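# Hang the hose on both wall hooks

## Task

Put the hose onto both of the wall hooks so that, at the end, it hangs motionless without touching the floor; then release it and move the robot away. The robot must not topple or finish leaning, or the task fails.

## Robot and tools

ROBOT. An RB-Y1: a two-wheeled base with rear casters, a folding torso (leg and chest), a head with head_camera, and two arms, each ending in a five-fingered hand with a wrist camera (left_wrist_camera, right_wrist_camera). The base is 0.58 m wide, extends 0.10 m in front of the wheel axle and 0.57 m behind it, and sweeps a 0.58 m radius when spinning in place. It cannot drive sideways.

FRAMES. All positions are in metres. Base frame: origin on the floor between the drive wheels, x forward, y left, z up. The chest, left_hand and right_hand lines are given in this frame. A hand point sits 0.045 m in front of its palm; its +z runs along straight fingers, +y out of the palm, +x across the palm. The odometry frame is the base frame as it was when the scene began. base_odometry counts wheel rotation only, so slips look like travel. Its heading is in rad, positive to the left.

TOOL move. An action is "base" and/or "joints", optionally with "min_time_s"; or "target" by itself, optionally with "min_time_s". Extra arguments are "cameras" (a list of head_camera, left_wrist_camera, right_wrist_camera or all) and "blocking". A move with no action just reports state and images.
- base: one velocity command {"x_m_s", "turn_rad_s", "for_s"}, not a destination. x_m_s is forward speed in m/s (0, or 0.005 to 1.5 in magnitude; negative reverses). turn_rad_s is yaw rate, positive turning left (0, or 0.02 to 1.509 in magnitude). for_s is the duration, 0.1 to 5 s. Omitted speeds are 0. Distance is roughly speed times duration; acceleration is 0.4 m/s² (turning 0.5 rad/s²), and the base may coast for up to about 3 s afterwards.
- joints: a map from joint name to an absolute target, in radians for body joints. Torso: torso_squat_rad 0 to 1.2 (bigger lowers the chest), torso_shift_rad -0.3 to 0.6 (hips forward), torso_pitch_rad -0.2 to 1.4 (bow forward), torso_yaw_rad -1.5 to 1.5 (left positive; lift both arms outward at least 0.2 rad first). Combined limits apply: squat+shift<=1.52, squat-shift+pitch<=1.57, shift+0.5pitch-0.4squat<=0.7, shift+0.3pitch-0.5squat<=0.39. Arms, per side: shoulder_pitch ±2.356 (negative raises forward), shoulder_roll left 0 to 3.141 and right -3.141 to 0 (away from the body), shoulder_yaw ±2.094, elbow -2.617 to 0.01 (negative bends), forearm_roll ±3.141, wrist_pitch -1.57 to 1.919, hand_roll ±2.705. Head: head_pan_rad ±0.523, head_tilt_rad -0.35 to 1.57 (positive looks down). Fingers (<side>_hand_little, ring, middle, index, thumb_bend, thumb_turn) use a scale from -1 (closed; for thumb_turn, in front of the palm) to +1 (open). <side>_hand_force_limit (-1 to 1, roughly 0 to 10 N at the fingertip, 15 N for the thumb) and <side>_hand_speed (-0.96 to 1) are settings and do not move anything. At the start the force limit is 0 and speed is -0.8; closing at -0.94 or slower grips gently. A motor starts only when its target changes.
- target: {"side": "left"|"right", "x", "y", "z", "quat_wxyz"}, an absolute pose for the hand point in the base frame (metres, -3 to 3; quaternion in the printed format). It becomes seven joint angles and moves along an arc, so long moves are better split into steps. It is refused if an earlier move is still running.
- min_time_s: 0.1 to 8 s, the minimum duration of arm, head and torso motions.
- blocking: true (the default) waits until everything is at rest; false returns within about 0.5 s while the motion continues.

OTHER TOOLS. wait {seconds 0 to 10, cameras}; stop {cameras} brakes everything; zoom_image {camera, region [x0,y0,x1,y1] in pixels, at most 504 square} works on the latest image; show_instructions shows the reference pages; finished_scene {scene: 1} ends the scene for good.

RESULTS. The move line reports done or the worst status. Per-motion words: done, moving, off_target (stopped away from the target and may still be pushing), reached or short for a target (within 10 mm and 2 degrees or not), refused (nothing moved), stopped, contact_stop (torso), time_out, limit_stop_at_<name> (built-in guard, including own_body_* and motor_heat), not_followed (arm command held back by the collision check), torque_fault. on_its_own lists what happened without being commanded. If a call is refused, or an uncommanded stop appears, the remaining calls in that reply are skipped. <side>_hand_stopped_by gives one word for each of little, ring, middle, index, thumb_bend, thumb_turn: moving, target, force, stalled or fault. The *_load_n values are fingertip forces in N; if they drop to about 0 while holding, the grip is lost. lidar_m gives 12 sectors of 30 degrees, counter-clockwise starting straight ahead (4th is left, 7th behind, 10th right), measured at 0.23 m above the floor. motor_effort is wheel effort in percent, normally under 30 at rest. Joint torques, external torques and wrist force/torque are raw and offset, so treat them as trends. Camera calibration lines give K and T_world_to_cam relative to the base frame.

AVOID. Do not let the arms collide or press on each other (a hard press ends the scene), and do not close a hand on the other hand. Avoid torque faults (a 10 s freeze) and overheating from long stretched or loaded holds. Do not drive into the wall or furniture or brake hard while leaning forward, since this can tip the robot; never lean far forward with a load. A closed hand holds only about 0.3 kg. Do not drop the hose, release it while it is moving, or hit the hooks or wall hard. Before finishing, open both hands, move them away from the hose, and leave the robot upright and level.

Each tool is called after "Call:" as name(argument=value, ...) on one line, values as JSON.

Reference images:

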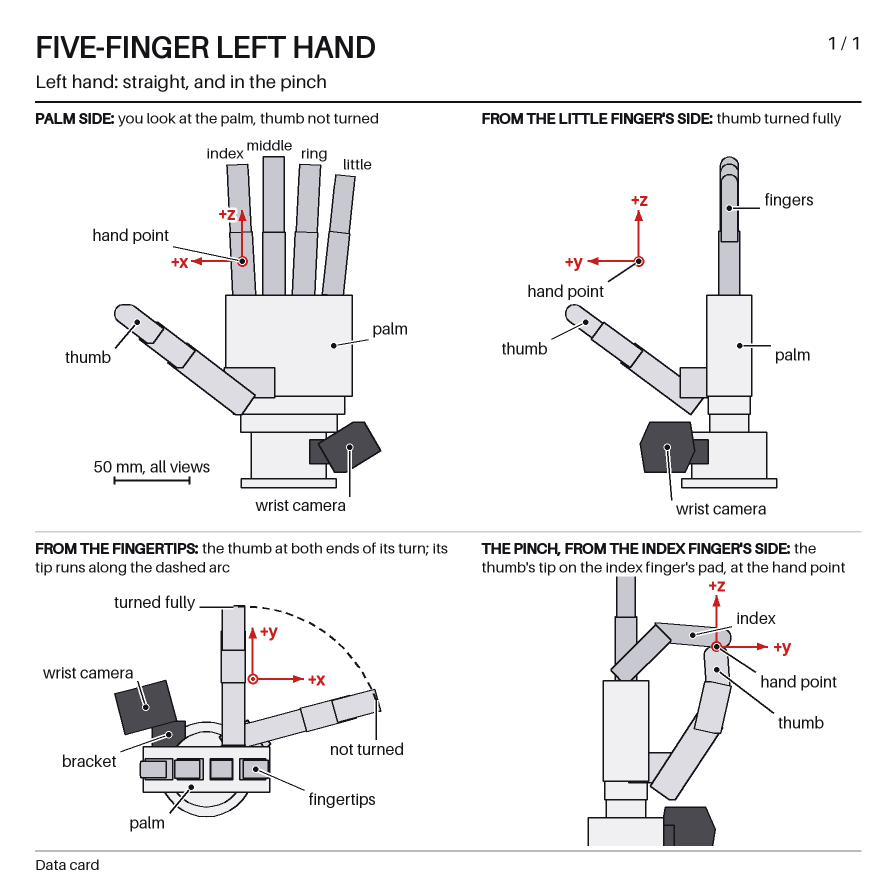

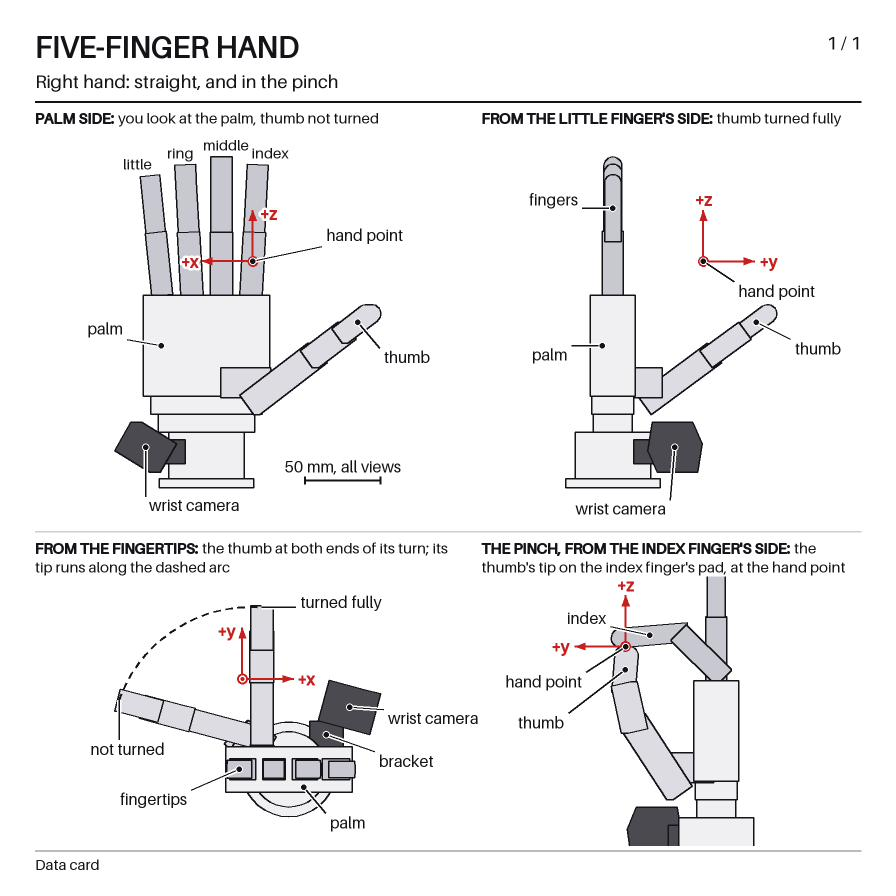

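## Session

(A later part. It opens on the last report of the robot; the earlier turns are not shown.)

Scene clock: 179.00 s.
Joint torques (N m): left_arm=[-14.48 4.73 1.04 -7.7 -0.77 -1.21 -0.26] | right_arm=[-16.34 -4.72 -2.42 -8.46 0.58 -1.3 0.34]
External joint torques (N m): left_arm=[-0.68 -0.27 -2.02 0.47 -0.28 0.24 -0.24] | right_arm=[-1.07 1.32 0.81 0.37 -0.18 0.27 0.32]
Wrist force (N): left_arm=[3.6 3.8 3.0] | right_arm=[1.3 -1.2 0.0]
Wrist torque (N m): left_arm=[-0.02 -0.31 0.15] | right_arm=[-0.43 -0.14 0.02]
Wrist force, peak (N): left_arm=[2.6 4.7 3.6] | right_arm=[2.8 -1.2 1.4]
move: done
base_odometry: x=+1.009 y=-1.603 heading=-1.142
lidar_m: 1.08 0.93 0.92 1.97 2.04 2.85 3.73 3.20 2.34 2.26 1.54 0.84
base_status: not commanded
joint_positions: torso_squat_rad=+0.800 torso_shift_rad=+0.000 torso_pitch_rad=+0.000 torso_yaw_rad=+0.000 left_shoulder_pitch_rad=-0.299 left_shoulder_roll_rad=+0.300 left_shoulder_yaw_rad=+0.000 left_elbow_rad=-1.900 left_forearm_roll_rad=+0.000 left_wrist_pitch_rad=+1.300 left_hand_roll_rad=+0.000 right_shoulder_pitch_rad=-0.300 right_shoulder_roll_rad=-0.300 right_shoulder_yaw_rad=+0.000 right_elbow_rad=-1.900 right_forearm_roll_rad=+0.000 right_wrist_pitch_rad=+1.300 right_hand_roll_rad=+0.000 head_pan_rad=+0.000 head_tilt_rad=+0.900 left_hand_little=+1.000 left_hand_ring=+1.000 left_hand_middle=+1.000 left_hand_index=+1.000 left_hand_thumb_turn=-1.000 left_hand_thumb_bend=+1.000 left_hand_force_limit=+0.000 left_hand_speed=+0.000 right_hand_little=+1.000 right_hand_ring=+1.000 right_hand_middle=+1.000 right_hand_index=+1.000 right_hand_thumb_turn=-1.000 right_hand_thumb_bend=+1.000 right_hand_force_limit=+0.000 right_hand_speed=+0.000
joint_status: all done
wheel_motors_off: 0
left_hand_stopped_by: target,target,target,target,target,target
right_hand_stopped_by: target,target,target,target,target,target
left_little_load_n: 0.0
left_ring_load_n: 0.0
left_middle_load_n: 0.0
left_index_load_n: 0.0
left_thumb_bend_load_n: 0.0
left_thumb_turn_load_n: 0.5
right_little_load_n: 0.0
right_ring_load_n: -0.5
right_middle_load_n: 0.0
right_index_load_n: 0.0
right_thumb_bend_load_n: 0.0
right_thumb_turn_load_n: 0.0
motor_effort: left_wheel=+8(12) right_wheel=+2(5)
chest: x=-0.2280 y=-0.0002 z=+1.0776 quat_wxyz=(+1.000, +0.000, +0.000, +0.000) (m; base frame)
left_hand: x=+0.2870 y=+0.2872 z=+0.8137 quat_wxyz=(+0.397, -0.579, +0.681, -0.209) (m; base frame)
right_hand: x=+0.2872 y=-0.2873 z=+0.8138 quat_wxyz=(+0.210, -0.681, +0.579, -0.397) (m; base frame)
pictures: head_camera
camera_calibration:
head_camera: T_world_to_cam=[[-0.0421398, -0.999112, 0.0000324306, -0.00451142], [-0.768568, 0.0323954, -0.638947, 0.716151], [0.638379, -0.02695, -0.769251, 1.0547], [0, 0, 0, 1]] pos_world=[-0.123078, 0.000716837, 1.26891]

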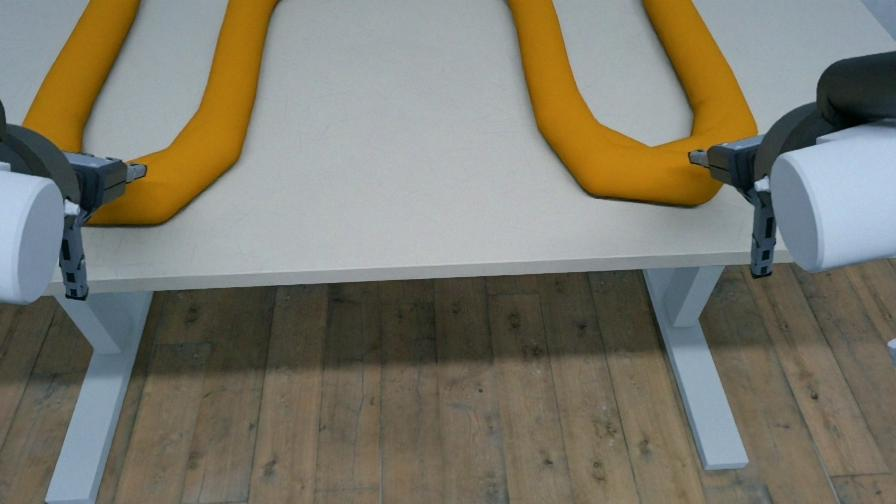

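Call:
move(target={"side": "left", "x": 0.29, "y": 0.345, "z": 0.86, "quat_wxyz": [0.271, -0.653, 0.653, -0.271]}, min_time_s=1.5)

Call:
move(target={"side": "right", "x": 0.29, "y": -0.235, "z": 0.86, "quat_wxyz": [0.271, -0.653, 0.653, -0.271]}, min_time_s=1.5)

Call:
move(base={"x_m_s": 0.1, "for_s": 1.0}, joints={"head_tilt_rad": 1.1}, cameras=["all"])

Scene clock: 185.87 s.
Joint torques (N m): left_arm=[-16.53 11.78 4.31 -6.92 0.24 -1.13 -0.29] | right_arm=[-16.4 -4.42 -2.65 -8.26 0.64 -1.28 0.21]
External joint torques (N m): left_arm=[-1 1.78 1.11 0.67 0.08 0.26 -0.29] | right_arm=[-1.13 1.62 0.59 0.57 -0.12 0.29 0.19]
Wrist force (N): left_arm=[2.1 3.4 4.1] | right_arm=[0.4 -1.5 0.2]
Wrist torque (N m): left_arm=[-0.17 -0.21 0.05] | right_arm=[-0.48 -0.01 -0.08]
Wrist force, peak (N): left_arm=[3.9 4.1 3.2] | right_arm=[0.8 -1.8 -0.3]
move: done
base_odometry: x=+1.009 y=-1.603 heading=-1.142
lidar_m: 1.08 0.93 0.92 1.95 2.05 2.85 3.74 3.20 2.35 2.26 1.53 0.83
base_status: not commanded
joint_positions: torso_squat_rad=+0.800 torso_shift_rad=+0.000 torso_pitch_rad=+0.000 torso_yaw_rad=+0.000 left_shoulder_pitch_rad=-0.472 left_shoulder_roll_rad=+0.474 left_shoulder_yaw_rad=+0.323 left_elbow_rad=-1.689 left_forearm_roll_rad=+0.456 left_wrist_pitch_rad=+1.474 left_hand_roll_rad=-0.085 right_shoulder_pitch_rad=-0.300 right_shoulder_roll_rad=-0.300 right_shoulder_yaw_rad=+0.000 right_elbow_rad=-1.900 right_forearm_roll_rad=+0.000 right_wrist_pitch_rad=+1.300 right_hand_roll_rad=+0.000 head_pan_rad=+0.000 head_tilt_rad=+0.900 left_hand_little=+1.000 left_hand_ring=+1.000 left_hand_middle=+1.000 left_hand_index=+1.000 left_hand_thumb_turn=-1.000 left_hand_thumb_bend=+1.000 left_hand_force_limit=+0.000 left_hand_speed=+0.000 right_hand_little=+1.000 right_hand_ring=+1.000 right_hand_middle=+1.000 right_hand_index=+1.000 right_hand_thumb_turn=-1.000 right_hand_thumb_bend=+1.000 right_hand_force_limit=+0.000 right_hand_speed=+0.000
joint_status: all done
wheel_motors_off: 0
left_hand_stopped_by: target,target,target,target,target,target
right_hand_stopped_by: target,target,target,target,target,target
left_little_load_n: 0.0
left_ring_load_n: 0.0
left_middle_load_n: 0.0
left_index_load_n: -0.5
left_thumb_bend_load_n: 0.0
left_thumb_turn_load_n: 0.0
right_little_load_n: 0.0
right_ring_load_n: 0.0
right_middle_load_n: 0.0
right_index_load_n: 0.0
right_thumb_bend_load_n: 0.0
right_thumb_turn_load_n: 0.0
motor_effort: left_wheel=+8(11) right_wheel=+3(5)
chest: x=-0.2280 y=-0.0002 z=+1.0776 quat_wxyz=(+1.000, +0.000, +0.000, +0.000) (m; base frame)
left_hand: x=+0.2894 y=+0.3447 z=+0.8600 quat_wxyz=(+0.272, -0.653, +0.652, -0.271) (m; base frame)
left_hand_status: reached (checked arc, planned for 1.5 s): 1 mm and 0.1 deg off.
right_hand: x=+0.2872 y=-0.2873 z=+0.8138 quat_wxyz=(+0.210, -0.681, +0.579, -0.397) (m; base frame)
pictures: none

Scene clock: 187.70 s.
Joint torques (N m): left_arm=[-16.28 11.46 4.07 -7.15 0.31 -1.15 -0.28] | right_arm=[-19.21 -4.43 -2.77 -7.55 -0.39 -1.17 -0.29]
External joint torques (N m): left_arm=[-0.75 1.45 0.86 0.44 0.15 0.24 -0.27] | right_arm=[-1.51 2.35 -0.51 0.61 -0.67 0.32 -0.29]
Wrist force (N): left_arm=[2.1 3.5 4.2] | right_arm=[2.7 -1.7 0.8]
Wrist torque (N m): left_arm=[-0.15 -0.21 0.05] | right_arm=[-0.52 -0.26 -0.06]
Wrist force, peak (N): left_arm=[2.3 3.6 4.2] | right_arm=[2.9 -1.7 1.1]
move: done
base_odometry: x=+1.009 y=-1.603 heading=-1.142
lidar_m: 1.08 0.92 0.92 1.97 2.04 2.86 3.74 3.20 2.34 2.27 1.54 0.83
base_status: not commanded
joint_positions: torso_squat_rad=+0.800 torso_shift_rad=+0.000 torso_pitch_rad=+0.000 torso_yaw_rad=+0.000 left_shoulder_pitch_rad=-0.472 left_shoulder_roll_rad=+0.474 left_shoulder_yaw_rad=+0.323 left_elbow_rad=-1.689 left_forearm_roll_rad=+0.456 left_wrist_pitch_rad=+1.474 left_hand_roll_rad=-0.085 right_shoulder_pitch_rad=-0.510 right_shoulder_roll_rad=-0.272 right_shoulder_yaw_rad=-0.143 right_elbow_rad=-1.840 right_forearm_roll_rad=-0.211 right_wrist_pitch_rad=+1.563 right_hand_roll_rad=-0.087 head_pan_rad=+0.000 head_tilt_rad=+0.900 left_hand_little=+1.000 left_hand_ring=+1.000 left_hand_middle=+1.000 left_hand_index=+1.000 left_hand_thumb_turn=-1.000 left_hand_thumb_bend=+1.000 left_hand_force_limit=+0.000 left_hand_speed=+0.000 right_hand_little=+1.000 right_hand_ring=+1.000 right_hand_middle=+1.000 right_hand_index=+1.000 right_hand_thumb_turn=-1.000 right_hand_thumb_bend=+1.000 right_hand_force_limit=+0.000 right_hand_speed=+0.000
joint_status: all done
wheel_motors_off: 0
left_hand_stopped_by: target,target,target,target,target,target
right_hand_stopped_by: target,target,target,target,target,target
left_little_load_n: 0.0
left_ring_load_n: 0.0
left_middle_load_n: 0.0
left_index_load_n: 0.0
left_thumb_bend_load_n: 0.0
left_thumb_turn_load_n: 0.0
right_little_load_n: 0.0
right_ring_load_n: 0.0
right_middle_load_n: 0.0
right_index_load_n: 0.0
right_thumb_bend_load_n: 0.0
right_thumb_turn_load_n: 0.0
motor_effort: left_wheel=+10(11) right_wheel=+4(5)
chest: x=-0.2280 y=-0.0002 z=+1.0776 quat_wxyz=(+1.000, +0.000, +0.000, +0.000) (m; base frame)
left_hand: x=+0.2894 y=+0.3447 z=+0.8600 quat_wxyz=(+0.272, -0.653, +0.652, -0.271) (m; base frame)
right_hand: x=+0.2899 y=-0.2352 z=+0.8601 quat_wxyz=(+0.271, -0.653, +0.653, -0.271) (m; base frame)
right_hand_status: reached (checked arc, planned for 1.5 s): 0 mm and 0.0 deg off.
pictures: none

Scene clock: 189.67 s.
Joint torques (N m): left_arm=[-16.02 11.58 4.41 -7.17 0.44 -1.22 -0.3] | right_arm=[-18.93 -4.72 -3 -8.21 -0.35 -1.36 -0.17]
External joint torques (N m): left_arm=[-0.49 1.57 1.2 0.42 0.28 0.17 -0.3] | right_arm=[-1.23 2.05 -0.74 -0.06 -0.62 0.13 -0.18]
Wrist force (N): left_arm=[2.2 3.4 4.2] | right_arm=[2.2 -1.2 1.3]
Wrist torque (N m): left_arm=[-0.18 -0.21 0.05] | right_arm=[-0.48 -0.17 -0.08]
Wrist force, peak (N): left_arm=[2.4 3.5 4.5] | right_arm=[2.7 -1.7 1.6]
move: done
base_odometry: x=+1.050 y=-1.694 heading=-1.143
lidar_m: 0.98 1.02 0.84 1.96 2.05 2.85 3.84 3.20 2.34 2.26 0.79 0.76
base_status: done (sent for 1 of 1 s)
joint_positions: torso_squat_rad=+0.800 torso_shift_rad=+0.000 torso_pitch_rad=+0.000 torso_yaw_rad=+0.000 left_shoulder_pitch_rad=-0.472 left_shoulder_roll_rad=+0.474 left_shoulder_yaw_rad=+0.323 left_elbow_rad=-1.689 left_forearm_roll_rad=+0.456 left_wrist_pitch_rad=+1.474 left_hand_roll_rad=-0.085 right_shoulder_pitch_rad=-0.510 right_shoulder_roll_rad=-0.272 right_shoulder_yaw_rad=-0.143 right_elbow_rad=-1.839 right_forearm_roll_rad=-0.211 right_wrist_pitch_rad=+1.563 right_hand_roll_rad=-0.087 head_pan_rad=+0.000 head_tilt_rad=+1.100 left_hand_little=+1.000 left_hand_ring=+1.000 left_hand_middle=+1.000 left_hand_index=+1.000 left_hand_thumb_turn=-1.000 left_hand_thumb_bend=+1.000 left_hand_force_limit=+0.000 left_hand_speed=+0.000 right_hand_little=+1.000 right_hand_ring=+1.000 right_hand_middle=+1.000 right_hand_index=+1.000 right_hand_thumb_turn=-1.000 right_hand_thumb_bend=+1.000 right_hand_force_limit=+0.000 right_hand_speed=+0.000
joint_status: all done
wheel_motors_off: 0
left_hand_stopped_by: target,target,target,target,target,target
right_hand_stopped_by: target,target,target,target,target,target
left_little_load_n: 0.0
left_ring_load_n: 0.0
left_middle_load_n: 0.0
left_index_load_n: 0.0
left_thumb_bend_load_n: 0.0
left_thumb_turn_load_n: 0.0
right_little_load_n: 0.0
right_ring_load_n: 0.0
right_middle_load_n: 0.0
right_index_load_n: 0.0
right_thumb_bend_load_n: 0.0
right_thumb_turn_load_n: 0.0
motor_effort: left_wheel=-8(33) right_wheel=+7(32)
chest: x=-0.2280 y=-0.0002 z=+1.0776 quat_wxyz=(+1.000, +0.000, +0.000, +0.000) (m; base frame)
left_hand: x=+0.2895 y=+0.3447 z=+0.8600 quat_wxyz=(+0.272, -0.653, +0.652, -0.271) (m; base frame)
right_hand: x=+0.2900 y=-0.2351 z=+0.8601 quat_wxyz=(+0.271, -0.653, +0.653, -0.271) (m; base frame)
pictures: head_camera, left_wrist_camera, right_wrist_camera
camera_calibration:
head_camera: T_world_to_cam=[[-0.0412074, -0.999115, 0.00845284, -0.015083], [-0.880212, 0.0322976, -0.473479, 0.481767], [0.472787, -0.0269511, -0.880764, 1.16308], [0, 0, 0, 1]] pos_world=[-0.126454, 0.000716832, 1.25263]
left_wrist_camera: T_world_to_cam=[[0.678965, -0.232612, 0.696346, -0.715926], [-0.512226, -0.829576, 0.222324, 0.235508], [0.525957, -0.507637, -0.682403, 0.726884], [0, 0, 0, 1]] pos_world=[0.224412, 0.397832, 0.942201]
right_wrist_camera: T_world_to_cam=[[-0.646221, -0.287786, -0.706808, 0.731232], [-0.561178, 0.806858, 0.184551, 0.189388], [0.517183, 0.515906, -0.682908, 0.671857], [0, 0, 0, 1]] pos_world=[0.231345, -0.288985, 0.940706]

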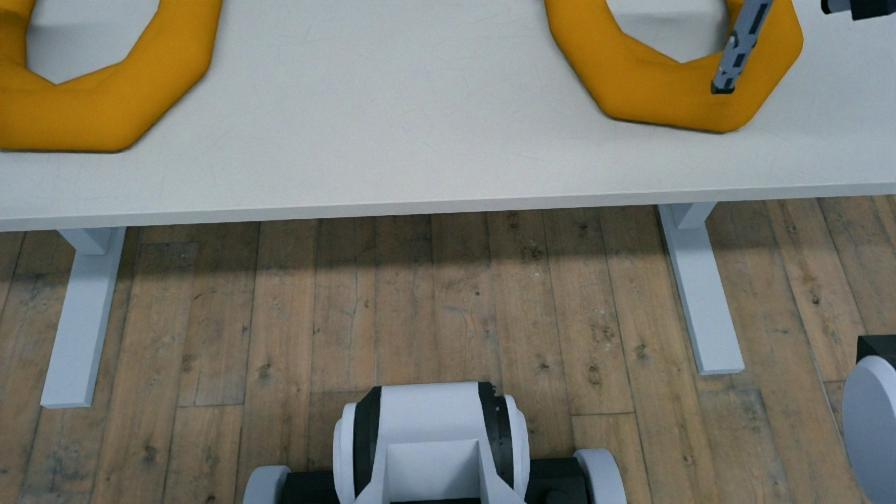

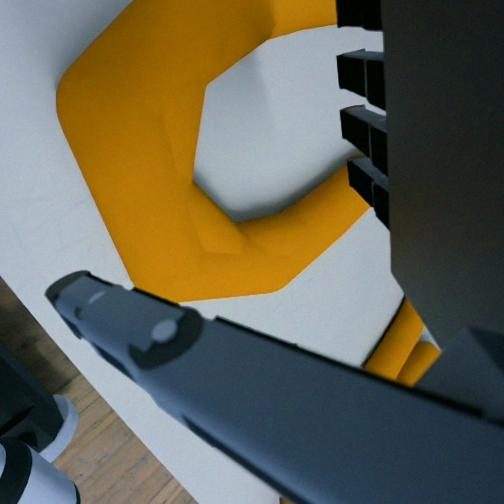

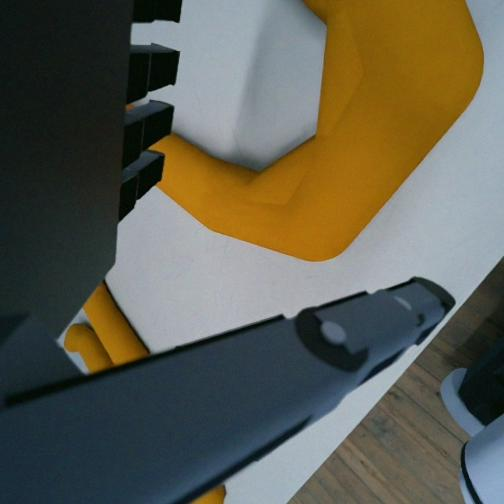

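Call:
move(target={"side": "left", "x": 0.304, "y": 0.332, "z": 0.79, "quat_wxyz": [0.271, -0.653, 0.653, -0.271]}, min_time_s=1.5)

Call:
move(target={"side": "right", "x": 0.313, "y": -0.227, "z": 0.79, "quat_wxyz": [0.271, -0.653, 0.653, -0.271]}, min_time_s=1.5, cameras=["all"])

Scene clock: 198.77 s.
Joint torques (N m): left_arm=[-13.74 8.3 0.69 -7.87 -0.05 -1.6 -0.49] | right_arm=[-18.94 -4.81 -3.03 -7.82 -0.37 -1.25 -0.24]
External joint torques (N m): left_arm=[1.9 -0.77 -2.12 0.63 -0.26 -0.22 -0.49] | right_arm=[-1.24 1.97 -0.77 0.34 -0.64 0.24 -0.25]
Wrist force (N): left_arm=[2.2 3.7 3.9] | right_arm=[2.8 -1.6 0.8]
Wrist torque (N m): left_arm=[-0.13 -0.22 0.08] | right_arm=[-0.50 -0.24 -0.04]
Wrist force, peak (N): left_arm=[2.3 3.7 4.3] | right_arm=[2.9 -1.8 1.0]
move: done
base_odometry: x=+1.050 y=-1.694 heading=-1.143
lidar_m: 0.98 1.01 0.85 1.96 2.04 2.84 3.84 3.21 2.35 2.26 0.79 0.77
base_status: not commanded
joint_positions: torso_squat_rad=+0.800 torso_shift_rad=+0.000 torso_pitch_rad=+0.000 torso_yaw_rad=+0.000 left_shoulder_pitch_rad=-0.422 left_shoulder_roll_rad=+0.388 left_shoulder_yaw_rad=+0.276 left_elbow_rad=-1.543 left_forearm_roll_rad=+0.397 left_wrist_pitch_rad=+1.256 left_hand_roll_rad=-0.134 right_shoulder_pitch_rad=-0.510 right_shoulder_roll_rad=-0.272 right_shoulder_yaw_rad=-0.143 right_elbow_rad=-1.839 right_forearm_roll_rad=-0.211 right_wrist_pitch_rad=+1.563 right_hand_roll_rad=-0.087 head_pan_rad=+0.000 head_tilt_rad=+1.100 left_hand_little=+1.000 left_hand_ring=+1.000 left_hand_middle=+1.000 left_hand_index=+1.000 left_hand_thumb_turn=-1.000 left_hand_thumb_bend=+1.000 left_hand_force_limit=+0.000 left_hand_speed=+0.000 right_hand_little=+1.000 right_hand_ring=+1.000 right_hand_middle=+1.000 right_hand_index=+1.000 right_hand_thumb_turn=-1.000 right_hand_thumb_bend=+1.000 right_hand_force_limit=+0.000 right_hand_speed=+0.000
joint_status: all done
wheel_motors_off: 0
left_hand_stopped_by: target,target,target,target,target,target
right_hand_stopped_by: target,target,target,target,target,target
left_little_load_n: 0.0
left_ring_load_n: 0.0
left_middle_load_n: 0.0
left_index_load_n: 0.0
left_thumb_bend_load_n: 0.0
left_thumb_turn_load_n: 0.0
right_little_load_n: 0.0
right_ring_load_n: 0.0
right_middle_load_n: 0.0
right_index_load_n: 0.0
right_thumb_bend_load_n: 0.0
right_thumb_turn_load_n: 0.0
motor_effort: left_wheel=-5(8) right_wheel=+7(10)
chest: x=-0.2280 y=-0.0002 z=+1.0776 quat_wxyz=(+1.000, +0.000, +0.000, +0.000) (m; base frame)
left_hand: x=+0.3040 y=+0.3321 z=+0.7901 quat_wxyz=(+0.271, -0.653, +0.653, -0.271) (m; base frame)
left_hand_status: reached (checked arc, planned for 1.5 s): 0 mm and 0.0 deg off.
right_hand: x=+0.2900 y=-0.2351 z=+0.8601 quat_wxyz=(+0.271, -0.653, +0.653, -0.271) (m; base frame)
pictures: none

Scene clock: 200.60 s.
Joint torques (N m): left_arm=[-13.73 9.03 0.48 -7.95 -0.1 -1.69 -0.42] | right_arm=[-18.15 -4.04 -0.63 -8.65 0.23 -1.53 0.38]
External joint torques (N m): left_arm=[1.91 -0.04 -2.33 0.56 -0.32 -0.31 -0.41] | right_arm=[-0.18 1.96 1.34 0.66 -0.04 -0.04 0.37]
Wrist force (N): left_arm=[2.3 3.8 4.0] | right_arm=[2.7 -1.5 0.7]
Wrist torque (N m): left_arm=[-0.10 -0.23 0.08] | right_arm=[-0.47 -0.26 0.08]
Wrist force, peak (N): left_arm=[2.2 4.0 4.0] | right_arm=[3.0 -1.4 1.0]
move: done
base_odometry: x=+1.050 y=-1.694 heading=-1.143
lidar_m: 0.98 1.03 0.85 1.96 2.04 2.84 3.85 3.20 2.35 2.26 0.79 0.77
base_status: not commanded
joint_positions: torso_squat_rad=+0.800 torso_shift_rad=+0.000 torso_pitch_rad=+0.000 torso_yaw_rad=+0.000 left_shoulder_pitch_rad=-0.422 left_shoulder_roll_rad=+0.388 left_shoulder_yaw_rad=+0.276 left_elbow_rad=-1.543 left_forearm_roll_rad=+0.397 left_wrist_pitch_rad=+1.256 left_hand_roll_rad=-0.134 right_shoulder_pitch_rad=-0.462 right_shoulder_roll_rad=-0.218 right_shoulder_yaw_rad=-0.103 right_elbow_rad=-1.631 right_forearm_roll_rad=-0.161 right_wrist_pitch_rad=+1.299 right_hand_roll_rad=-0.065 head_pan_rad=+0.000 head_tilt_rad=+1.100 left_hand_little=+1.000 left_hand_ring=+1.000 left_hand_middle=+1.000 left_hand_index=+1.000 left_hand_thumb_turn=-1.000 left_hand_thumb_bend=+1.000 left_hand_force_limit=+0.000 left_hand_speed=+0.000 right_hand_little=+1.000 right_hand_ring=+1.000 right_hand_middle=+1.000 right_hand_index=+1.000 right_hand_thumb_turn=-1.000 right_hand_thumb_bend=+1.000 right_hand_force_limit=+0.000 right_hand_speed=+0.000
joint_status: all done
wheel_motors_off: 0
left_hand_stopped_by: target,target,target,target,target,target
right_hand_stopped_by: target,target,target,target,target,target
left_little_load_n: 0.0
left_ring_load_n: 0.0
left_middle_load_n: 0.0
left_index_load_n: 0.0
left_thumb_bend_load_n: 0.0
left_thumb_turn_load_n: 0.0
right_little_load_n: 0.0
right_ring_load_n: 0.0
right_middle_load_n: 0.0
right_index_load_n: 0.0
right_thumb_bend_load_n: 0.0
right_thumb_turn_load_n: 0.0
motor_effort: left_wheel=-6(8) right_wheel=+8(9)
chest: x=-0.2280 y=-0.0002 z=+1.0776 quat_wxyz=(+1.000, +0.000, +0.000, +0.000) (m; base frame)
left_hand: x=+0.3040 y=+0.3321 z=+0.7901 quat_wxyz=(+0.271, -0.653, +0.653, -0.271) (m; base frame)
right_hand: x=+0.3130 y=-0.2272 z=+0.7903 quat_wxyz=(+0.271, -0.653, +0.653, -0.271) (m; base frame)
right_hand_status: reached (checked arc, planned for 1.5 s): 0 mm and 0.0 deg off.
pictures: head_camera, left_wrist_camera, right_wrist_camera
camera_calibration:
head_camera: T_world_to_cam=[[-0.0412074, -0.999115, 0.00845284, -0.015083], [-0.880212, 0.0322976, -0.473479, 0.481767], [0.472787, -0.0269511, -0.880764, 1.16308], [0, 0, 0, 1]] pos_world=[-0.126454, 0.000716832, 1.25263]
left_wrist_camera: T_world_to_cam=[[0.679675, -0.233192, 0.695459, -0.679315], [-0.512809, -0.828978, 0.22321, 0.247347], [0.524469, -0.508348, -0.683019, 0.666285], [0, 0, 0, 1]] pos_world=[0.239109, 0.385339, 0.87231]
right_wrist_camera: T_world_to_cam=[[-0.646162, -0.287321, -0.707051, 0.699297], [-0.560969, 0.806961, 0.184739, 0.208558], [0.517483, 0.516005, -0.682606, 0.607959], [0, 0, 0, 1]] pos_world=[0.254245, -0.281085, 0.870906]

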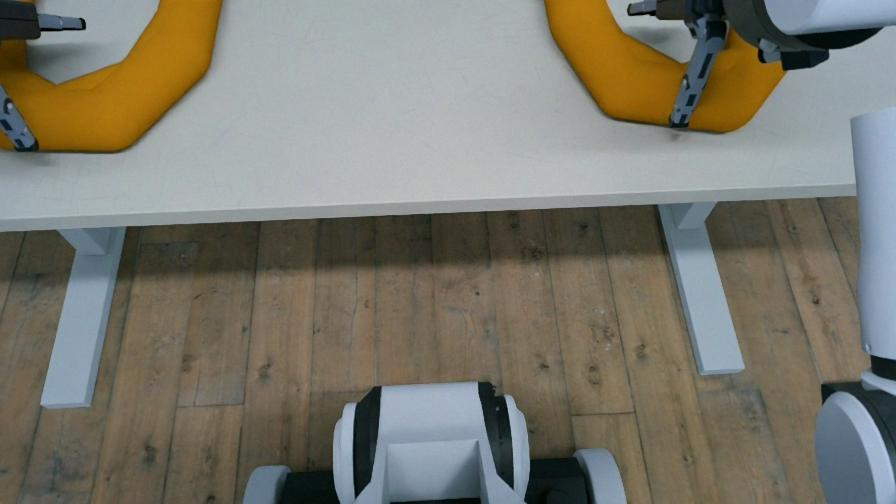

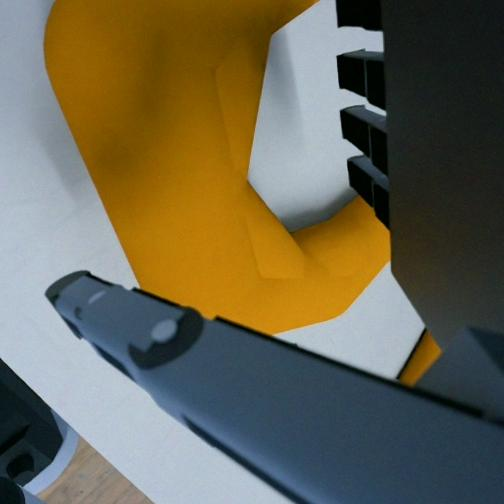

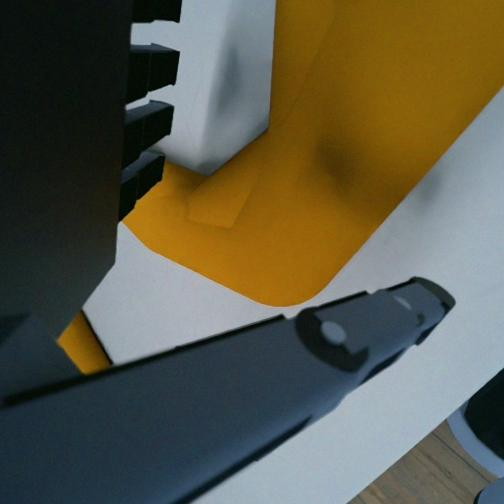

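Call:
move(target={"side": "left", "x": 0.312, "y": 0.326, "z": 0.738, "quat_wxyz": [0.271, -0.653, 0.653, -0.271]}, min_time_s=1.5)

Call:
move(target={"side": "right", "x": 0.325, "y": -0.235, "z": 0.775, "quat_wxyz": [0.2515, -0.606, 0.697, -0.289]}, min_time_s=1.0)

Call:
move(target={"side": "right", "x": 0.325, "y": -0.235, "z": 0.738, "quat_wxyz": [0.2515, -0.606, 0.697, -0.289]}, min_time_s=1.5, cameras=["all"])

Scene clock: 215.03 s.
Joint torques (N m): left_arm=[-11.28 8.3 0.33 -6.58 -0.41 -0.69 -0.19] | right_arm=[-18.39 -4.06 -0.91 -8.9 0.23 -1.45 0.43]
External joint torques (N m): left_arm=[4.48 -0.26 -2.09 2.36 -0.67 0.68 -0.19] | right_arm=[-0.41 1.94 1.06 0.4 -0.04 0.04 0.43]
Wrist force (N): left_arm=[3.5 0.2 2.3] | right_arm=[2.5 -1.3 0.8]
Wrist torque (N m): left_arm=[0.02 -0.37 0.36] | right_arm=[-0.45 -0.25 0.06]
Wrist force, peak (N): left_arm=[2.3 3.7 4.1] | right_arm=[3.4 -1.4 0.8]
move: done
base_odometry: x=+1.050 y=-1.694 heading=-1.143
lidar_m: 0.98 1.02 0.84 1.96 2.05 2.85 3.84 3.21 2.34 2.26 0.78 0.76
base_status: not commanded
joint_positions: torso_squat_rad=+0.800 torso_shift_rad=+0.000 torso_pitch_rad=+0.000 torso_yaw_rad=+0.000 left_shoulder_pitch_rad=-0.409 left_shoulder_roll_rad=+0.339 left_shoulder_yaw_rad=+0.256 left_elbow_rad=-1.390 left_forearm_roll_rad=+0.375 left_wrist_pitch_rad=+1.081 left_hand_roll_rad=-0.182 right_shoulder_pitch_rad=-0.462 right_shoulder_roll_rad=-0.218 right_shoulder_yaw_rad=-0.103 right_elbow_rad=-1.631 right_forearm_roll_rad=-0.161 right_wrist_pitch_rad=+1.299 right_hand_roll_rad=-0.065 head_pan_rad=+0.000 head_tilt_rad=+1.100 left_hand_little=+1.000 left_hand_ring=+1.000 left_hand_middle=+1.000 left_hand_index=+1.000 left_hand_thumb_turn=-1.000 left_hand_thumb_bend=+1.000 left_hand_force_limit=+0.000 left_hand_speed=+0.000 right_hand_little=+1.000 right_hand_ring=+1.000 right_hand_middle=+1.000 right_hand_index=+1.000 right_hand_thumb_turn=-1.000 right_hand_thumb_bend=+1.000 right_hand_force_limit=+0.000 right_hand_speed=+0.000
joint_status: all done
wheel_motors_off: 0
left_hand_stopped_by: target,target,target,target,target,target
right_hand_stopped_by: target,target,target,target,target,target
left_little_load_n: 0.0
left_ring_load_n: 0.0
left_middle_load_n: 0.0
left_index_load_n: 0.0
left_thumb_bend_load_n: 0.0
left_thumb_turn_load_n: 0.0
right_little_load_n: 0.0
right_ring_load_n: 0.0
right_middle_load_n: 0.0
right_index_load_n: 0.0
right_thumb_bend_load_n: 0.0
right_thumb_turn_load_n: 0.0
motor_effort: left_wheel=-6(9) right_wheel=+7(9)
chest: x=-0.2280 y=-0.0002 z=+1.0776 quat_wxyz=(+1.000, +0.000, +0.000, +0.000) (m; base frame)
left_hand: x=+0.3124 y=+0.3260 z=+0.7387 quat_wxyz=(+0.272, -0.653, +0.653, -0.272) (m; base frame)
left_hand_status: reached (checked arc, planned for 1.5 s): 1 mm and 0.1 deg off.
right_hand: x=+0.3130 y=-0.2272 z=+0.7903 quat_wxyz=(+0.271, -0.653, +0.653, -0.271) (m; base frame)
pictures: none

Scene clock: 216.37 s.
Joint torques (N m): left_arm=[-11.45 8.22 0.29 -6.45 -0.44 -0.69 -0.27] | right_arm=[-20.17 -3.19 -0.7 -8.9 0.4 -1.48 -0.15]
External joint torques (N m): left_arm=[4.32 -0.34 -2.14 2.49 -0.7 0.68 -0.26] | right_arm=[-1.82 2.4 0.84 0.61 -0.06 -0.02 -0.15]
Wrist force (N): left_arm=[3.6 0.0 2.3] | right_arm=[2.6 -1.2 0.4]
Wrist torque (N m): left_arm=[0.01 -0.39 0.39] | right_arm=[-0.41 -0.23 0.01]
Wrist force, peak (N): left_arm=[3.5 0.4 2.5] | right_arm=[3.2 -1.6 0.6]
move: done
base_odometry: x=+1.050 y=-1.694 heading=-1.143
lidar_m: 0.98 1.03 0.85 1.95 2.04 2.84 3.83 3.22 2.35 2.26 0.78 0.77
base_status: not commanded
joint_positions: torso_squat_rad=+0.800 torso_shift_rad=+0.000 torso_pitch_rad=+0.000 torso_yaw_rad=+0.000 left_shoulder_pitch_rad=-0.409 left_shoulder_roll_rad=+0.339 left_shoulder_yaw_rad=+0.256 left_elbow_rad=-1.390 left_forearm_roll_rad=+0.375 left_wrist_pitch_rad=+1.081 left_hand_roll_rad=-0.182 right_shoulder_pitch_rad=-0.479 right_shoulder_roll_rad=-0.182 right_shoulder_yaw_rad=-0.089 right_elbow_rad=-1.556 right_forearm_roll_rad=-0.019 right_wrist_pitch_rad=+1.250 right_hand_roll_rad=-0.203 head_pan_rad=+0.000 head_tilt_rad=+1.100 left_hand_little=+1.000 left_hand_ring=+1.000 left_hand_middle=+1.000 left_hand_index=+1.000 left_hand_thumb_turn=-1.000 left_hand_thumb_bend=+1.000 left_hand_force_limit=+0.000 left_hand_speed=+0.000 right_hand_little=+1.000 right_hand_ring=+1.000 right_hand_middle=+1.000 right_hand_index=+1.000 right_hand_thumb_turn=-1.000 right_hand_thumb_bend=+1.000 right_hand_force_limit=+0.000 right_hand_speed=+0.000
joint_status: all done
wheel_motors_off: 0
left_hand_stopped_by: target,target,target,target,target,target
right_hand_stopped_by: target,target,target,target,target,target
left_little_load_n: 0.0
left_ring_load_n: 0.0
left_middle_load_n: 0.0
left_index_load_n: 0.0
left_thumb_bend_load_n: 0.0
left_thumb_turn_load_n: 0.0
right_little_load_n: 0.0
right_ring_load_n: 0.0
right_middle_load_n: 0.0
right_index_load_n: 0.0
right_thumb_bend_load_n: 0.0
right_thumb_turn_load_n: 0.0
motor_effort: left_wheel=-8(8) right_wheel=+6(10)
chest: x=-0.2280 y=-0.0002 z=+1.0776 quat_wxyz=(+1.000, +0.000, +0.000, +0.000) (m; base frame)
left_hand: x=+0.3124 y=+0.3260 z=+0.7387 quat_wxyz=(+0.272, -0.653, +0.653, -0.272) (m; base frame)
right_hand: x=+0.3249 y=-0.2353 z=+0.7752 quat_wxyz=(+0.252, -0.606, +0.697, -0.289) (m; base frame)
right_hand_status: reached (checked arc, planned for 1.0 s): 0 mm and 0.0 deg off.
pictures: none

Scene clock: 218.20 s.
Joint torques (N m): left_arm=[-11.41 7.91 0.33 -6.68 -0.48 -0.69 -0.22] | right_arm=[-18.31 -3.06 0.03 -9.18 0.3 -1.46 -0.24]
External joint torques (N m): left_arm=[4.36 -0.65 -2.1 2.25 -0.74 0.68 -0.22] | right_arm=[-0.29 2.2 1.46 0.59 -0.16 0 -0.24]
Wrist force (N): left_arm=[3.4 0.1 2.0] | right_arm=[2.9 -1.4 0.9]
Wrist torque (N m): left_arm=[0.02 -0.36 0.36] | right_arm=[-0.45 -0.27 0.01]
Wrist force, peak (N): left_arm=[3.7 0.1 2.3] | right_arm=[3.0 -1.8 1.1]
move: done
base_odometry: x=+1.050 y=-1.694 heading=-1.143
lidar_m: 0.97 1.02 0.85 1.96 2.04 2.84 3.84 3.21 2.35 2.27 0.78 0.76
base_status: not commanded
joint_positions: torso_squat_rad=+0.800 torso_shift_rad=+0.000 torso_pitch_rad=+0.000 torso_yaw_rad=+0.000 left_shoulder_pitch_rad=-0.409 left_shoulder_roll_rad=+0.339 left_shoulder_yaw_rad=+0.256 left_elbow_rad=-1.390 left_forearm_roll_rad=+0.375 left_wrist_pitch_rad=+1.081 left_hand_roll_rad=-0.182 right_shoulder_pitch_rad=-0.443 right_shoulder_roll_rad=-0.166 right_shoulder_yaw_rad=-0.077 right_elbow_rad=-1.470 right_forearm_roll_rad=-0.003 right_wrist_pitch_rad=+1.127 right_hand_roll_rad=-0.209 head_pan_rad=+0.000 head_tilt_rad=+1.100 left_hand_little=+1.000 left_hand_ring=+1.000 left_hand_middle=+1.000 left_hand_index=+1.000 left_hand_thumb_turn=-1.000 left_hand_thumb_bend=+1.000 left_hand_force_limit=+0.000 left_hand_speed=+0.000 right_hand_little=+1.000 right_hand_ring=+1.000 right_hand_middle=+1.000 right_hand_index=+1.000 right_hand_thumb_turn=-1.000 right_hand_thumb_bend=+1.000 right_hand_force_limit=+0.000 right_hand_speed=+0.000
joint_status: all done
wheel_motors_off: 0
left_hand_stopped_by: target,target,target,target,target,target
right_hand_stopped_by: target,target,target,target,target,target
left_little_load_n: 0.0
left_ring_load_n: 0.0
left_middle_load_n: 0.0
left_index_load_n: 0.0
left_thumb_bend_load_n: 0.0
left_thumb_turn_load_n: 0.0
right_little_load_n: 0.0
right_ring_load_n: 0.0
right_middle_load_n: 0.0
right_index_load_n: -0.5
right_thumb_bend_load_n: 0.0
right_thumb_turn_load_n: 0.0
motor_effort: left_wheel=-6(9) right_wheel=+7(9)
chest: x=-0.2280 y=-0.0002 z=+1.0776 quat_wxyz=(+1.000, +0.000, +0.000, +0.000) (m; base frame)
left_hand: x=+0.3124 y=+0.3260 z=+0.7387 quat_wxyz=(+0.272, -0.653, +0.653, -0.272) (m; base frame)
right_hand: x=+0.3247 y=-0.2353 z=+0.7385 quat_wxyz=(+0.252, -0.606, +0.697, -0.289) (m; base frame)
right_hand_status: reached (checked arc, planned for 1.5 s): 1 mm and 0.0 deg off.
pictures: head_camera, left_wrist_camera, right_wrist_camera
camera_calibration:
head_camera: T_world_to_cam=[[-0.0412074, -0.999115, 0.00845284, -0.015083], [-0.880212, 0.0322976, -0.473479, 0.481767], [0.472787, -0.0269511, -0.880764, 1.16308], [0, 0, 0, 1]] pos_world=[-0.126454, 0.000716832, 1.25263]
left_wrist_camera: T_world_to_cam=[[0.678711, -0.233509, 0.696294, -0.65095], [-0.513381, -0.828825, 0.222462, 0.258793], [0.525159, -0.508452, -0.682412, 0.622969], [0, 0, 0, 1]] pos_world=[0.247509, 0.379241, 0.820802]
right_wrist_camera: T_world_to_cam=[[-0.679904, -0.194754, -0.706966, 0.700623], [-0.443601, 0.876912, 0.18505, 0.209404], [0.583908, 0.439427, -0.68261, 0.531108], [0, 0, 0, 1]] pos_world=[0.25913, -0.280562, 0.819106]

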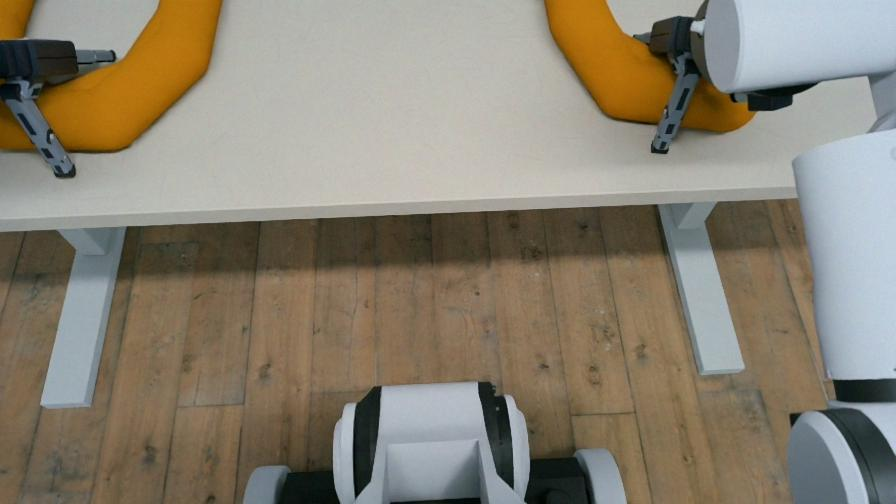

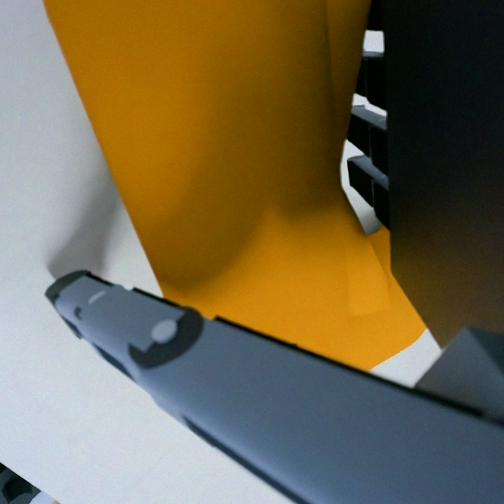

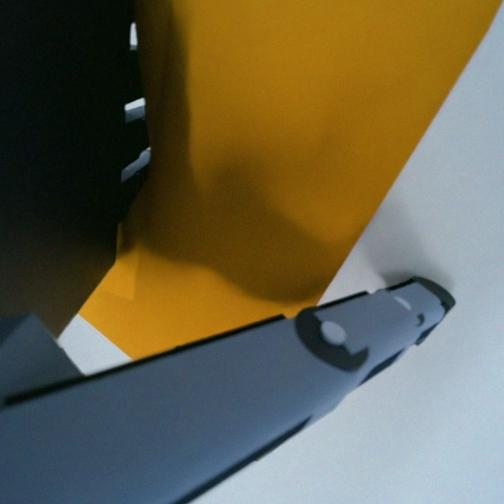

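Call:
move(target={"side": "right", "x": 0.324, "y": -0.235, "z": 0.731, "quat_wxyz": [0.2515, -0.606, 0.697, -0.289]}, min_time_s=1.0)

Call:
move(target={"side": "left", "x": 0.310, "y": 0.326, "z": 0.732, "quat_wxyz": [0.271, -0.653, 0.653, -0.271]}, min_time_s=1.0)

Call:
move(joints={"left_hand_speed": -0.6, "right_hand_speed": -0.6, "left_hand_force_limit": 0.2, "right_hand_force_limit": 0.2, "left_hand_little": -1, "left_hand_ring": -1, "left_hand_middle": -1, "left_hand_index": -1, "left_hand_thumb_bend": -0.9, "right_hand_little": -1, "right_hand_ring": -1, "right_hand_middle": -1, "right_hand_index": -1, "right_hand_thumb_bend": -0.9}, cameras=["all"])

Scene clock: 227.27 s.
Joint torques (N m): left_arm=[-12.26 8.13 0.25 -7.43 -0.26 -0.69 -0.13] | right_arm=[-6.52 -0.72 1.12 0.96 0.95 -1.72 -0.18]
External joint torques (N m): left_arm=[3.52 -0.42 -2.17 1.51 -0.53 0.68 -0.12] | right_arm=[11.47 4.5 2.53 10.76 0.49 -0.25 -0.18]
Wrist force (N): left_arm=[2.7 1.8 3.5] | right_arm=[4.1 -17.4 -38.7]
Wrist torque (N m): left_arm=[-0.07 -0.32 0.22] | right_arm=[-2.83 0.23 -0.28]
Wrist force, peak (N): left_arm=[2.8 2.0 3.6] | right_arm=[3.7 -17.1 -39.1]
move: done
base_odometry: x=+1.050 y=-1.694 heading=-1.143
lidar_m: 0.98 1.03 0.85 1.96 2.04 2.85 3.84 3.21 2.34 2.27 0.79 0.76
base_status: not commanded
joint_positions: torso_squat_rad=+0.800 torso_shift_rad=+0.000 torso_pitch_rad=-0.001 torso_yaw_rad=+0.000 left_shoulder_pitch_rad=-0.409 left_shoulder_roll_rad=+0.339 left_shoulder_yaw_rad=+0.256 left_elbow_rad=-1.390 left_forearm_roll_rad=+0.374 left_wrist_pitch_rad=+1.081 left_hand_roll_rad=-0.182 right_shoulder_pitch_rad=-0.437 right_shoulder_roll_rad=-0.163 right_shoulder_yaw_rad=-0.075 right_elbow_rad=-1.458 right_forearm_roll_rad=-0.001 right_wrist_pitch_rad=+1.104 right_hand_roll_rad=-0.210 head_pan_rad=+0.000 head_tilt_rad=+1.100 left_hand_little=+1.000 left_hand_ring=+1.000 left_hand_middle=+1.000 left_hand_index=+1.000 left_hand_thumb_turn=-1.000 left_hand_thumb_bend=+1.000 left_hand_force_limit=+0.000 left_hand_speed=+0.000 right_hand_little=+1.000 right_hand_ring=+1.000 right_hand_middle=+1.000 right_hand_index=+1.000 right_hand_thumb_turn=-1.000 right_hand_thumb_bend=+1.001 right_hand_force_limit=+0.000 right_hand_speed=+0.000
joint_status: all done
wheel_motors_off: 0
left_hand_stopped_by: target,target,target,target,target,target
right_hand_stopped_by: target,target,target,target,target,target
left_little_load_n: 0.5
left_ring_load_n: 0.0
left_middle_load_n: 0.0
left_index_load_n: 0.0
left_thumb_bend_load_n: 0.0
left_thumb_turn_load_n: 0.5
right_little_load_n: 0.0
right_ring_load_n: 0.0
right_middle_load_n: 0.0
right_index_load_n: 0.0
right_thumb_bend_load_n: 7.5
right_thumb_turn_load_n: -4.5
motor_effort: left_wheel=-7(8) right_wheel=+10(11)
chest: x=-0.2285 y=+0.0000 z=+1.0776 quat_wxyz=(+1.000, +0.000, +0.000, +0.000) (m; base frame)
left_hand: x=+0.3121 y=+0.3261 z=+0.7389 quat_wxyz=(+0.272, -0.653, +0.653, -0.272) (m; base frame)
right_hand: x=+0.3254 y=-0.2349 z=+0.7347 quat_wxyz=(+0.254, -0.605, +0.696, -0.291) (m; base frame)
right_hand_status: reached (checked arc, planned for 1.0 s): 4 mm and 0.4 deg off.
pictures: none

Scene clock: 228.60 s.
Joint torques (N m): left_arm=[-9.26 8.18 0.53 -5.32 -0.4 -0.09 -0.29] | right_arm=[-5.87 -0.97 1.29 0.95 1.05 -1.49 -0.14]
External joint torques (N m): left_arm=[6.42 -0.31 -1.86 3.64 -0.67 1.28 -0.29] | right_arm=[12.12 4.25 2.71 10.76 0.59 -0.02 -0.15]
Wrist force (N): left_arm=[5.0 -1.8 0.7] | right_arm=[3.5 -16.7 -37.3]
Wrist torque (N m): left_arm=[0.13 -0.42 0.58] | right_arm=[-2.68 0.25 -0.27]
Wrist force, peak (N): left_arm=[5.7 -2.4 0.3] | right_arm=[3.5 -17.4 -39.0]
move: done
base_odometry: x=+1.050 y=-1.694 heading=-1.143
lidar_m: 0.98 1.01 0.85 1.96 2.04 2.85 3.84 3.22 2.35 2.26 0.79 0.76
base_status: not commanded
joint_positions: torso_squat_rad=+0.800 torso_shift_rad=+0.000 torso_pitch_rad=-0.001 torso_yaw_rad=+0.000 left_shoulder_pitch_rad=-0.400 left_shoulder_roll_rad=+0.334 left_shoulder_yaw_rad=+0.255 left_elbow_rad=-1.384 left_forearm_roll_rad=+0.375 left_wrist_pitch_rad=+1.065 left_hand_roll_rad=-0.188 right_shoulder_pitch_rad=-0.437 right_shoulder_roll_rad=-0.163 right_shoulder_yaw_rad=-0.075 right_elbow_rad=-1.458 right_forearm_roll_rad=-0.001 right_wrist_pitch_rad=+1.104 right_hand_roll_rad=-0.210 head_pan_rad=+0.000 head_tilt_rad=+1.100 left_hand_little=+1.000 left_hand_ring=+1.000 left_hand_middle=+1.000 left_hand_index=+1.000 left_hand_thumb_turn=-1.000 left_hand_thumb_bend=+1.000 left_hand_force_limit=+0.000 left_hand_speed=+0.000 right_hand_little=+1.000 right_hand_ring=+1.000 right_hand_middle=+1.000 right_hand_index=+1.000 right_hand_thumb_turn=-1.000 right_hand_thumb_bend=+1.001 right_hand_force_limit=+0.000 right_hand_speed=+0.000
joint_status: all done
wheel_motors_off: 0
left_hand_stopped_by: target,target,target,target,target,target
right_hand_stopped_by: target,target,target,target,target,target
left_little_load_n: 0.5
left_ring_load_n: 0.0
left_middle_load_n: 0.0
left_index_load_n: 0.0
left_thumb_bend_load_n: 0.0
left_thumb_turn_load_n: 0.0
right_little_load_n: 0.0
right_ring_load_n: 0.0
right_middle_load_n: 0.0
right_index_load_n: -0.5
right_thumb_bend_load_n: 7.5
right_thumb_turn_load_n: -4.0
motor_effort: left_wheel=-5(9) right_wheel=+10(12)
chest: x=-0.2285 y=+0.0000 z=+1.0776 quat_wxyz=(+1.000, +0.000, -0.001, +0.000) (m; base frame)
left_hand: x=+0.3106 y=+0.3258 z=+0.7332 quat_wxyz=(+0.272, -0.653, +0.653, -0.272) (m; base frame)
left_hand_status: reached (checked arc, planned for 1.0 s): 1 mm and 0.1 deg off.
right_hand: x=+0.3254 y=-0.2350 z=+0.7348 quat_wxyz=(+0.254, -0.605, +0.696, -0.291) (m; base frame)
pictures: none

Scene clock: 232.23 s.
Joint torques (N m): left_arm=[-8.22 8.01 0.35 -2.92 -0.54 1.98 -0.04] | right_arm=[-5.38 -1.05 1.21 1.41 -0.2 1.96 -0.05]
External joint torques (N m): left_arm=[7.47 -0.48 -2.05 6.04 -0.81 3.36 -0.03] | right_arm=[12.61 4.16 2.62 11.21 -0.66 3.43 -0.05]
Wrist force (N): left_arm=[2.9 -7.7 -4.2] | right_arm=[3.4 -19.0 -23.9]
Wrist torque (N m): left_arm=[0.77 -0.68 0.83] | right_arm=[-0.42 0.15 -0.40]
Wrist force, peak (N): left_arm=[3.1 -7.8 -4.6] | right_arm=[3.5 -17.6 -37.4]
move: off_target
base_odometry: x=+1.050 y=-1.694 heading=-1.143
lidar_m: 0.98 1.02 0.85 1.96 2.05 2.85 3.84 3.21 2.35 2.26 0.77 0.77
base_status: not commanded
joint_positions: torso_squat_rad=+0.800 torso_shift_rad=+0.000 torso_pitch_rad=-0.001 torso_yaw_rad=+0.000 left_shoulder_pitch_rad=-0.400 left_shoulder_roll_rad=+0.334 left_shoulder_yaw_rad=+0.255 left_elbow_rad=-1.384 left_forearm_roll_rad=+0.375 left_wrist_pitch_rad=+1.065 left_hand_roll_rad=-0.188 right_shoulder_pitch_rad=-0.438 right_shoulder_roll_rad=-0.163 right_shoulder_yaw_rad=-0.075 right_elbow_rad=-1.458 right_forearm_roll_rad=+0.000 right_wrist_pitch_rad=+1.104 right_hand_roll_rad=-0.210 head_pan_rad=+0.000 head_tilt_rad=+1.100 left_hand_little=+0.527 left_hand_ring=+0.784 left_hand_middle=+0.895 left_hand_index=+0.784 left_hand_thumb_turn=-1.000 left_hand_thumb_bend=+0.419 left_hand_force_limit=+0.200 left_hand_speed=-0.600 right_hand_little=+0.746 right_hand_ring=+0.895 right_hand_middle=+0.968 right_hand_index=+0.859 right_hand_thumb_turn=-1.000 right_hand_thumb_bend=+0.990 right_hand_force_limit=+0.200 right_hand_speed=-0.600
joint_status: left_hand_little off_target (ended at +0.527, target -1.000); left_hand_ring off_target (ended at +0.784, target -1.000); left_hand_middle off_target (ended at +0.895, target -1.000); left_hand_index off_target (ended at +0.784, target -1.000); left_hand_thumb_bend off_target (ended at +0.419, target -0.900); right_hand_little off_target (ended at +0.746, target -1.000); right_hand_ring off_target (ended at +0.895, target -1.000); right_hand_middle off_target (ended at +0.968, target -1.000); right_hand_index off_target (ended at +0.859, target -1.000); right_hand_thumb_bend off_target (ended at +0.990, target -0.900); the others done
wheel_motors_off: 0
left_hand_stopped_by: force,force,force,force,force,target
right_hand_stopped_by: force,force,force,force,force,target
left_little_load_n: 7.5
left_ring_load_n: 1.0
left_middle_load_n: 0.0
left_index_load_n: 1.0
left_thumb_bend_load_n: 9.0
left_thumb_turn_load_n: -0.5
right_little_load_n: 4.5
right_ring_load_n: 1.5
right_middle_load_n: 0.0
right_index_load_n: 9.0
right_thumb_bend_load_n: 11.0
right_thumb_turn_load_n: -2.5
motor_effort: left_wheel=-6(10) right_wheel=+11(13)
chest: x=-0.2286 y=-0.0001 z=+1.0776 quat_wxyz=(+1.000, +0.000, -0.001, +0.000) (m; base frame)
left_hand: x=+0.3110 y=+0.3258 z=+0.7337 quat_wxyz=(+0.272, -0.652, +0.653, -0.272) (m; base frame)
right_hand: x=+0.3257 y=-0.2350 z=+0.7351 quat_wxyz=(+0.254, -0.605, +0.696, -0.292) (m; base frame)
pictures: head_camera, left_wrist_camera, right_wrist_camera
camera_calibration:
head_camera: T_world_to_cam=[[-0.041362, -0.999107, 0.00866397, -0.0152015], [-0.879613, 0.0322995, -0.474591, 0.482575], [0.473887, -0.027251, -0.880164, 1.16294], [0, 0, 0, 1]] pos_world=[-0.127252, 0.000916339, 1.25274]
left_wrist_camera: T_world_to_cam=[[0.676971, -0.234178, 0.697761, -0.646865], [-0.514358, -0.828627, 0.220935, 0.260284], [0.526446, -0.508466, -0.681408, 0.619211], [0, 0, 0, 1]] pos_world=[0.245808, 0.379045, 0.815787]
right_wrist_camera: T_world_to_cam=[[-0.674351, -0.195768, -0.711987, 0.700565], [-0.445755, 0.876633, 0.181153, 0.213699], [0.588687, 0.439532, -0.678423, 0.523455], [0, 0, 0, 1]] pos_world=[0.259534, -0.280263, 0.815205]

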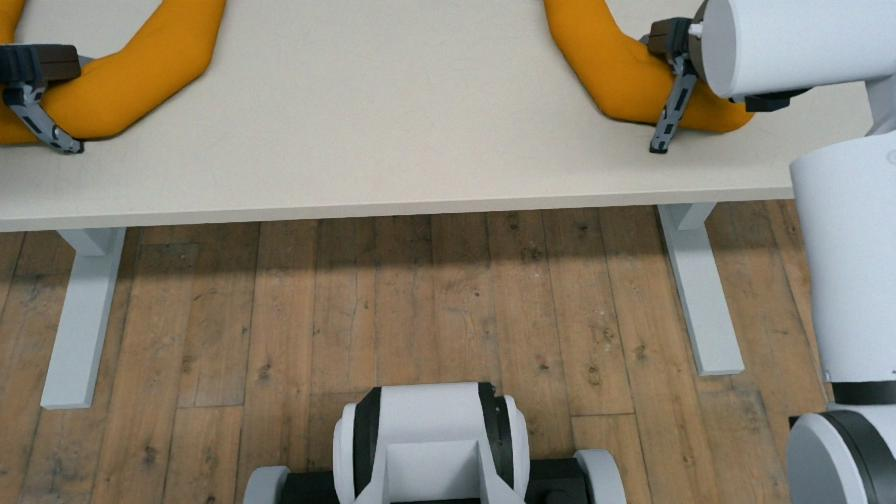

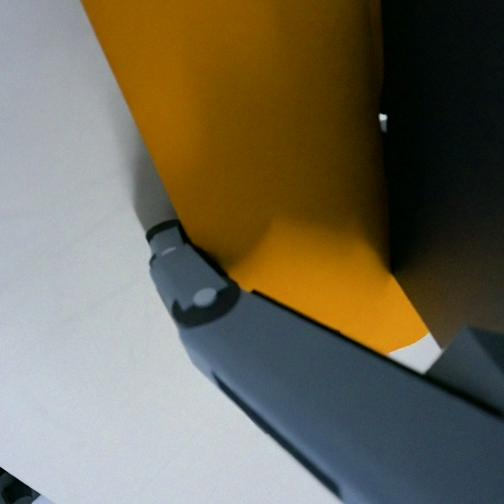

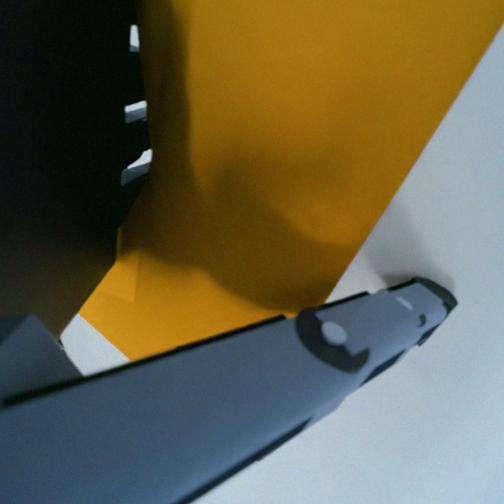

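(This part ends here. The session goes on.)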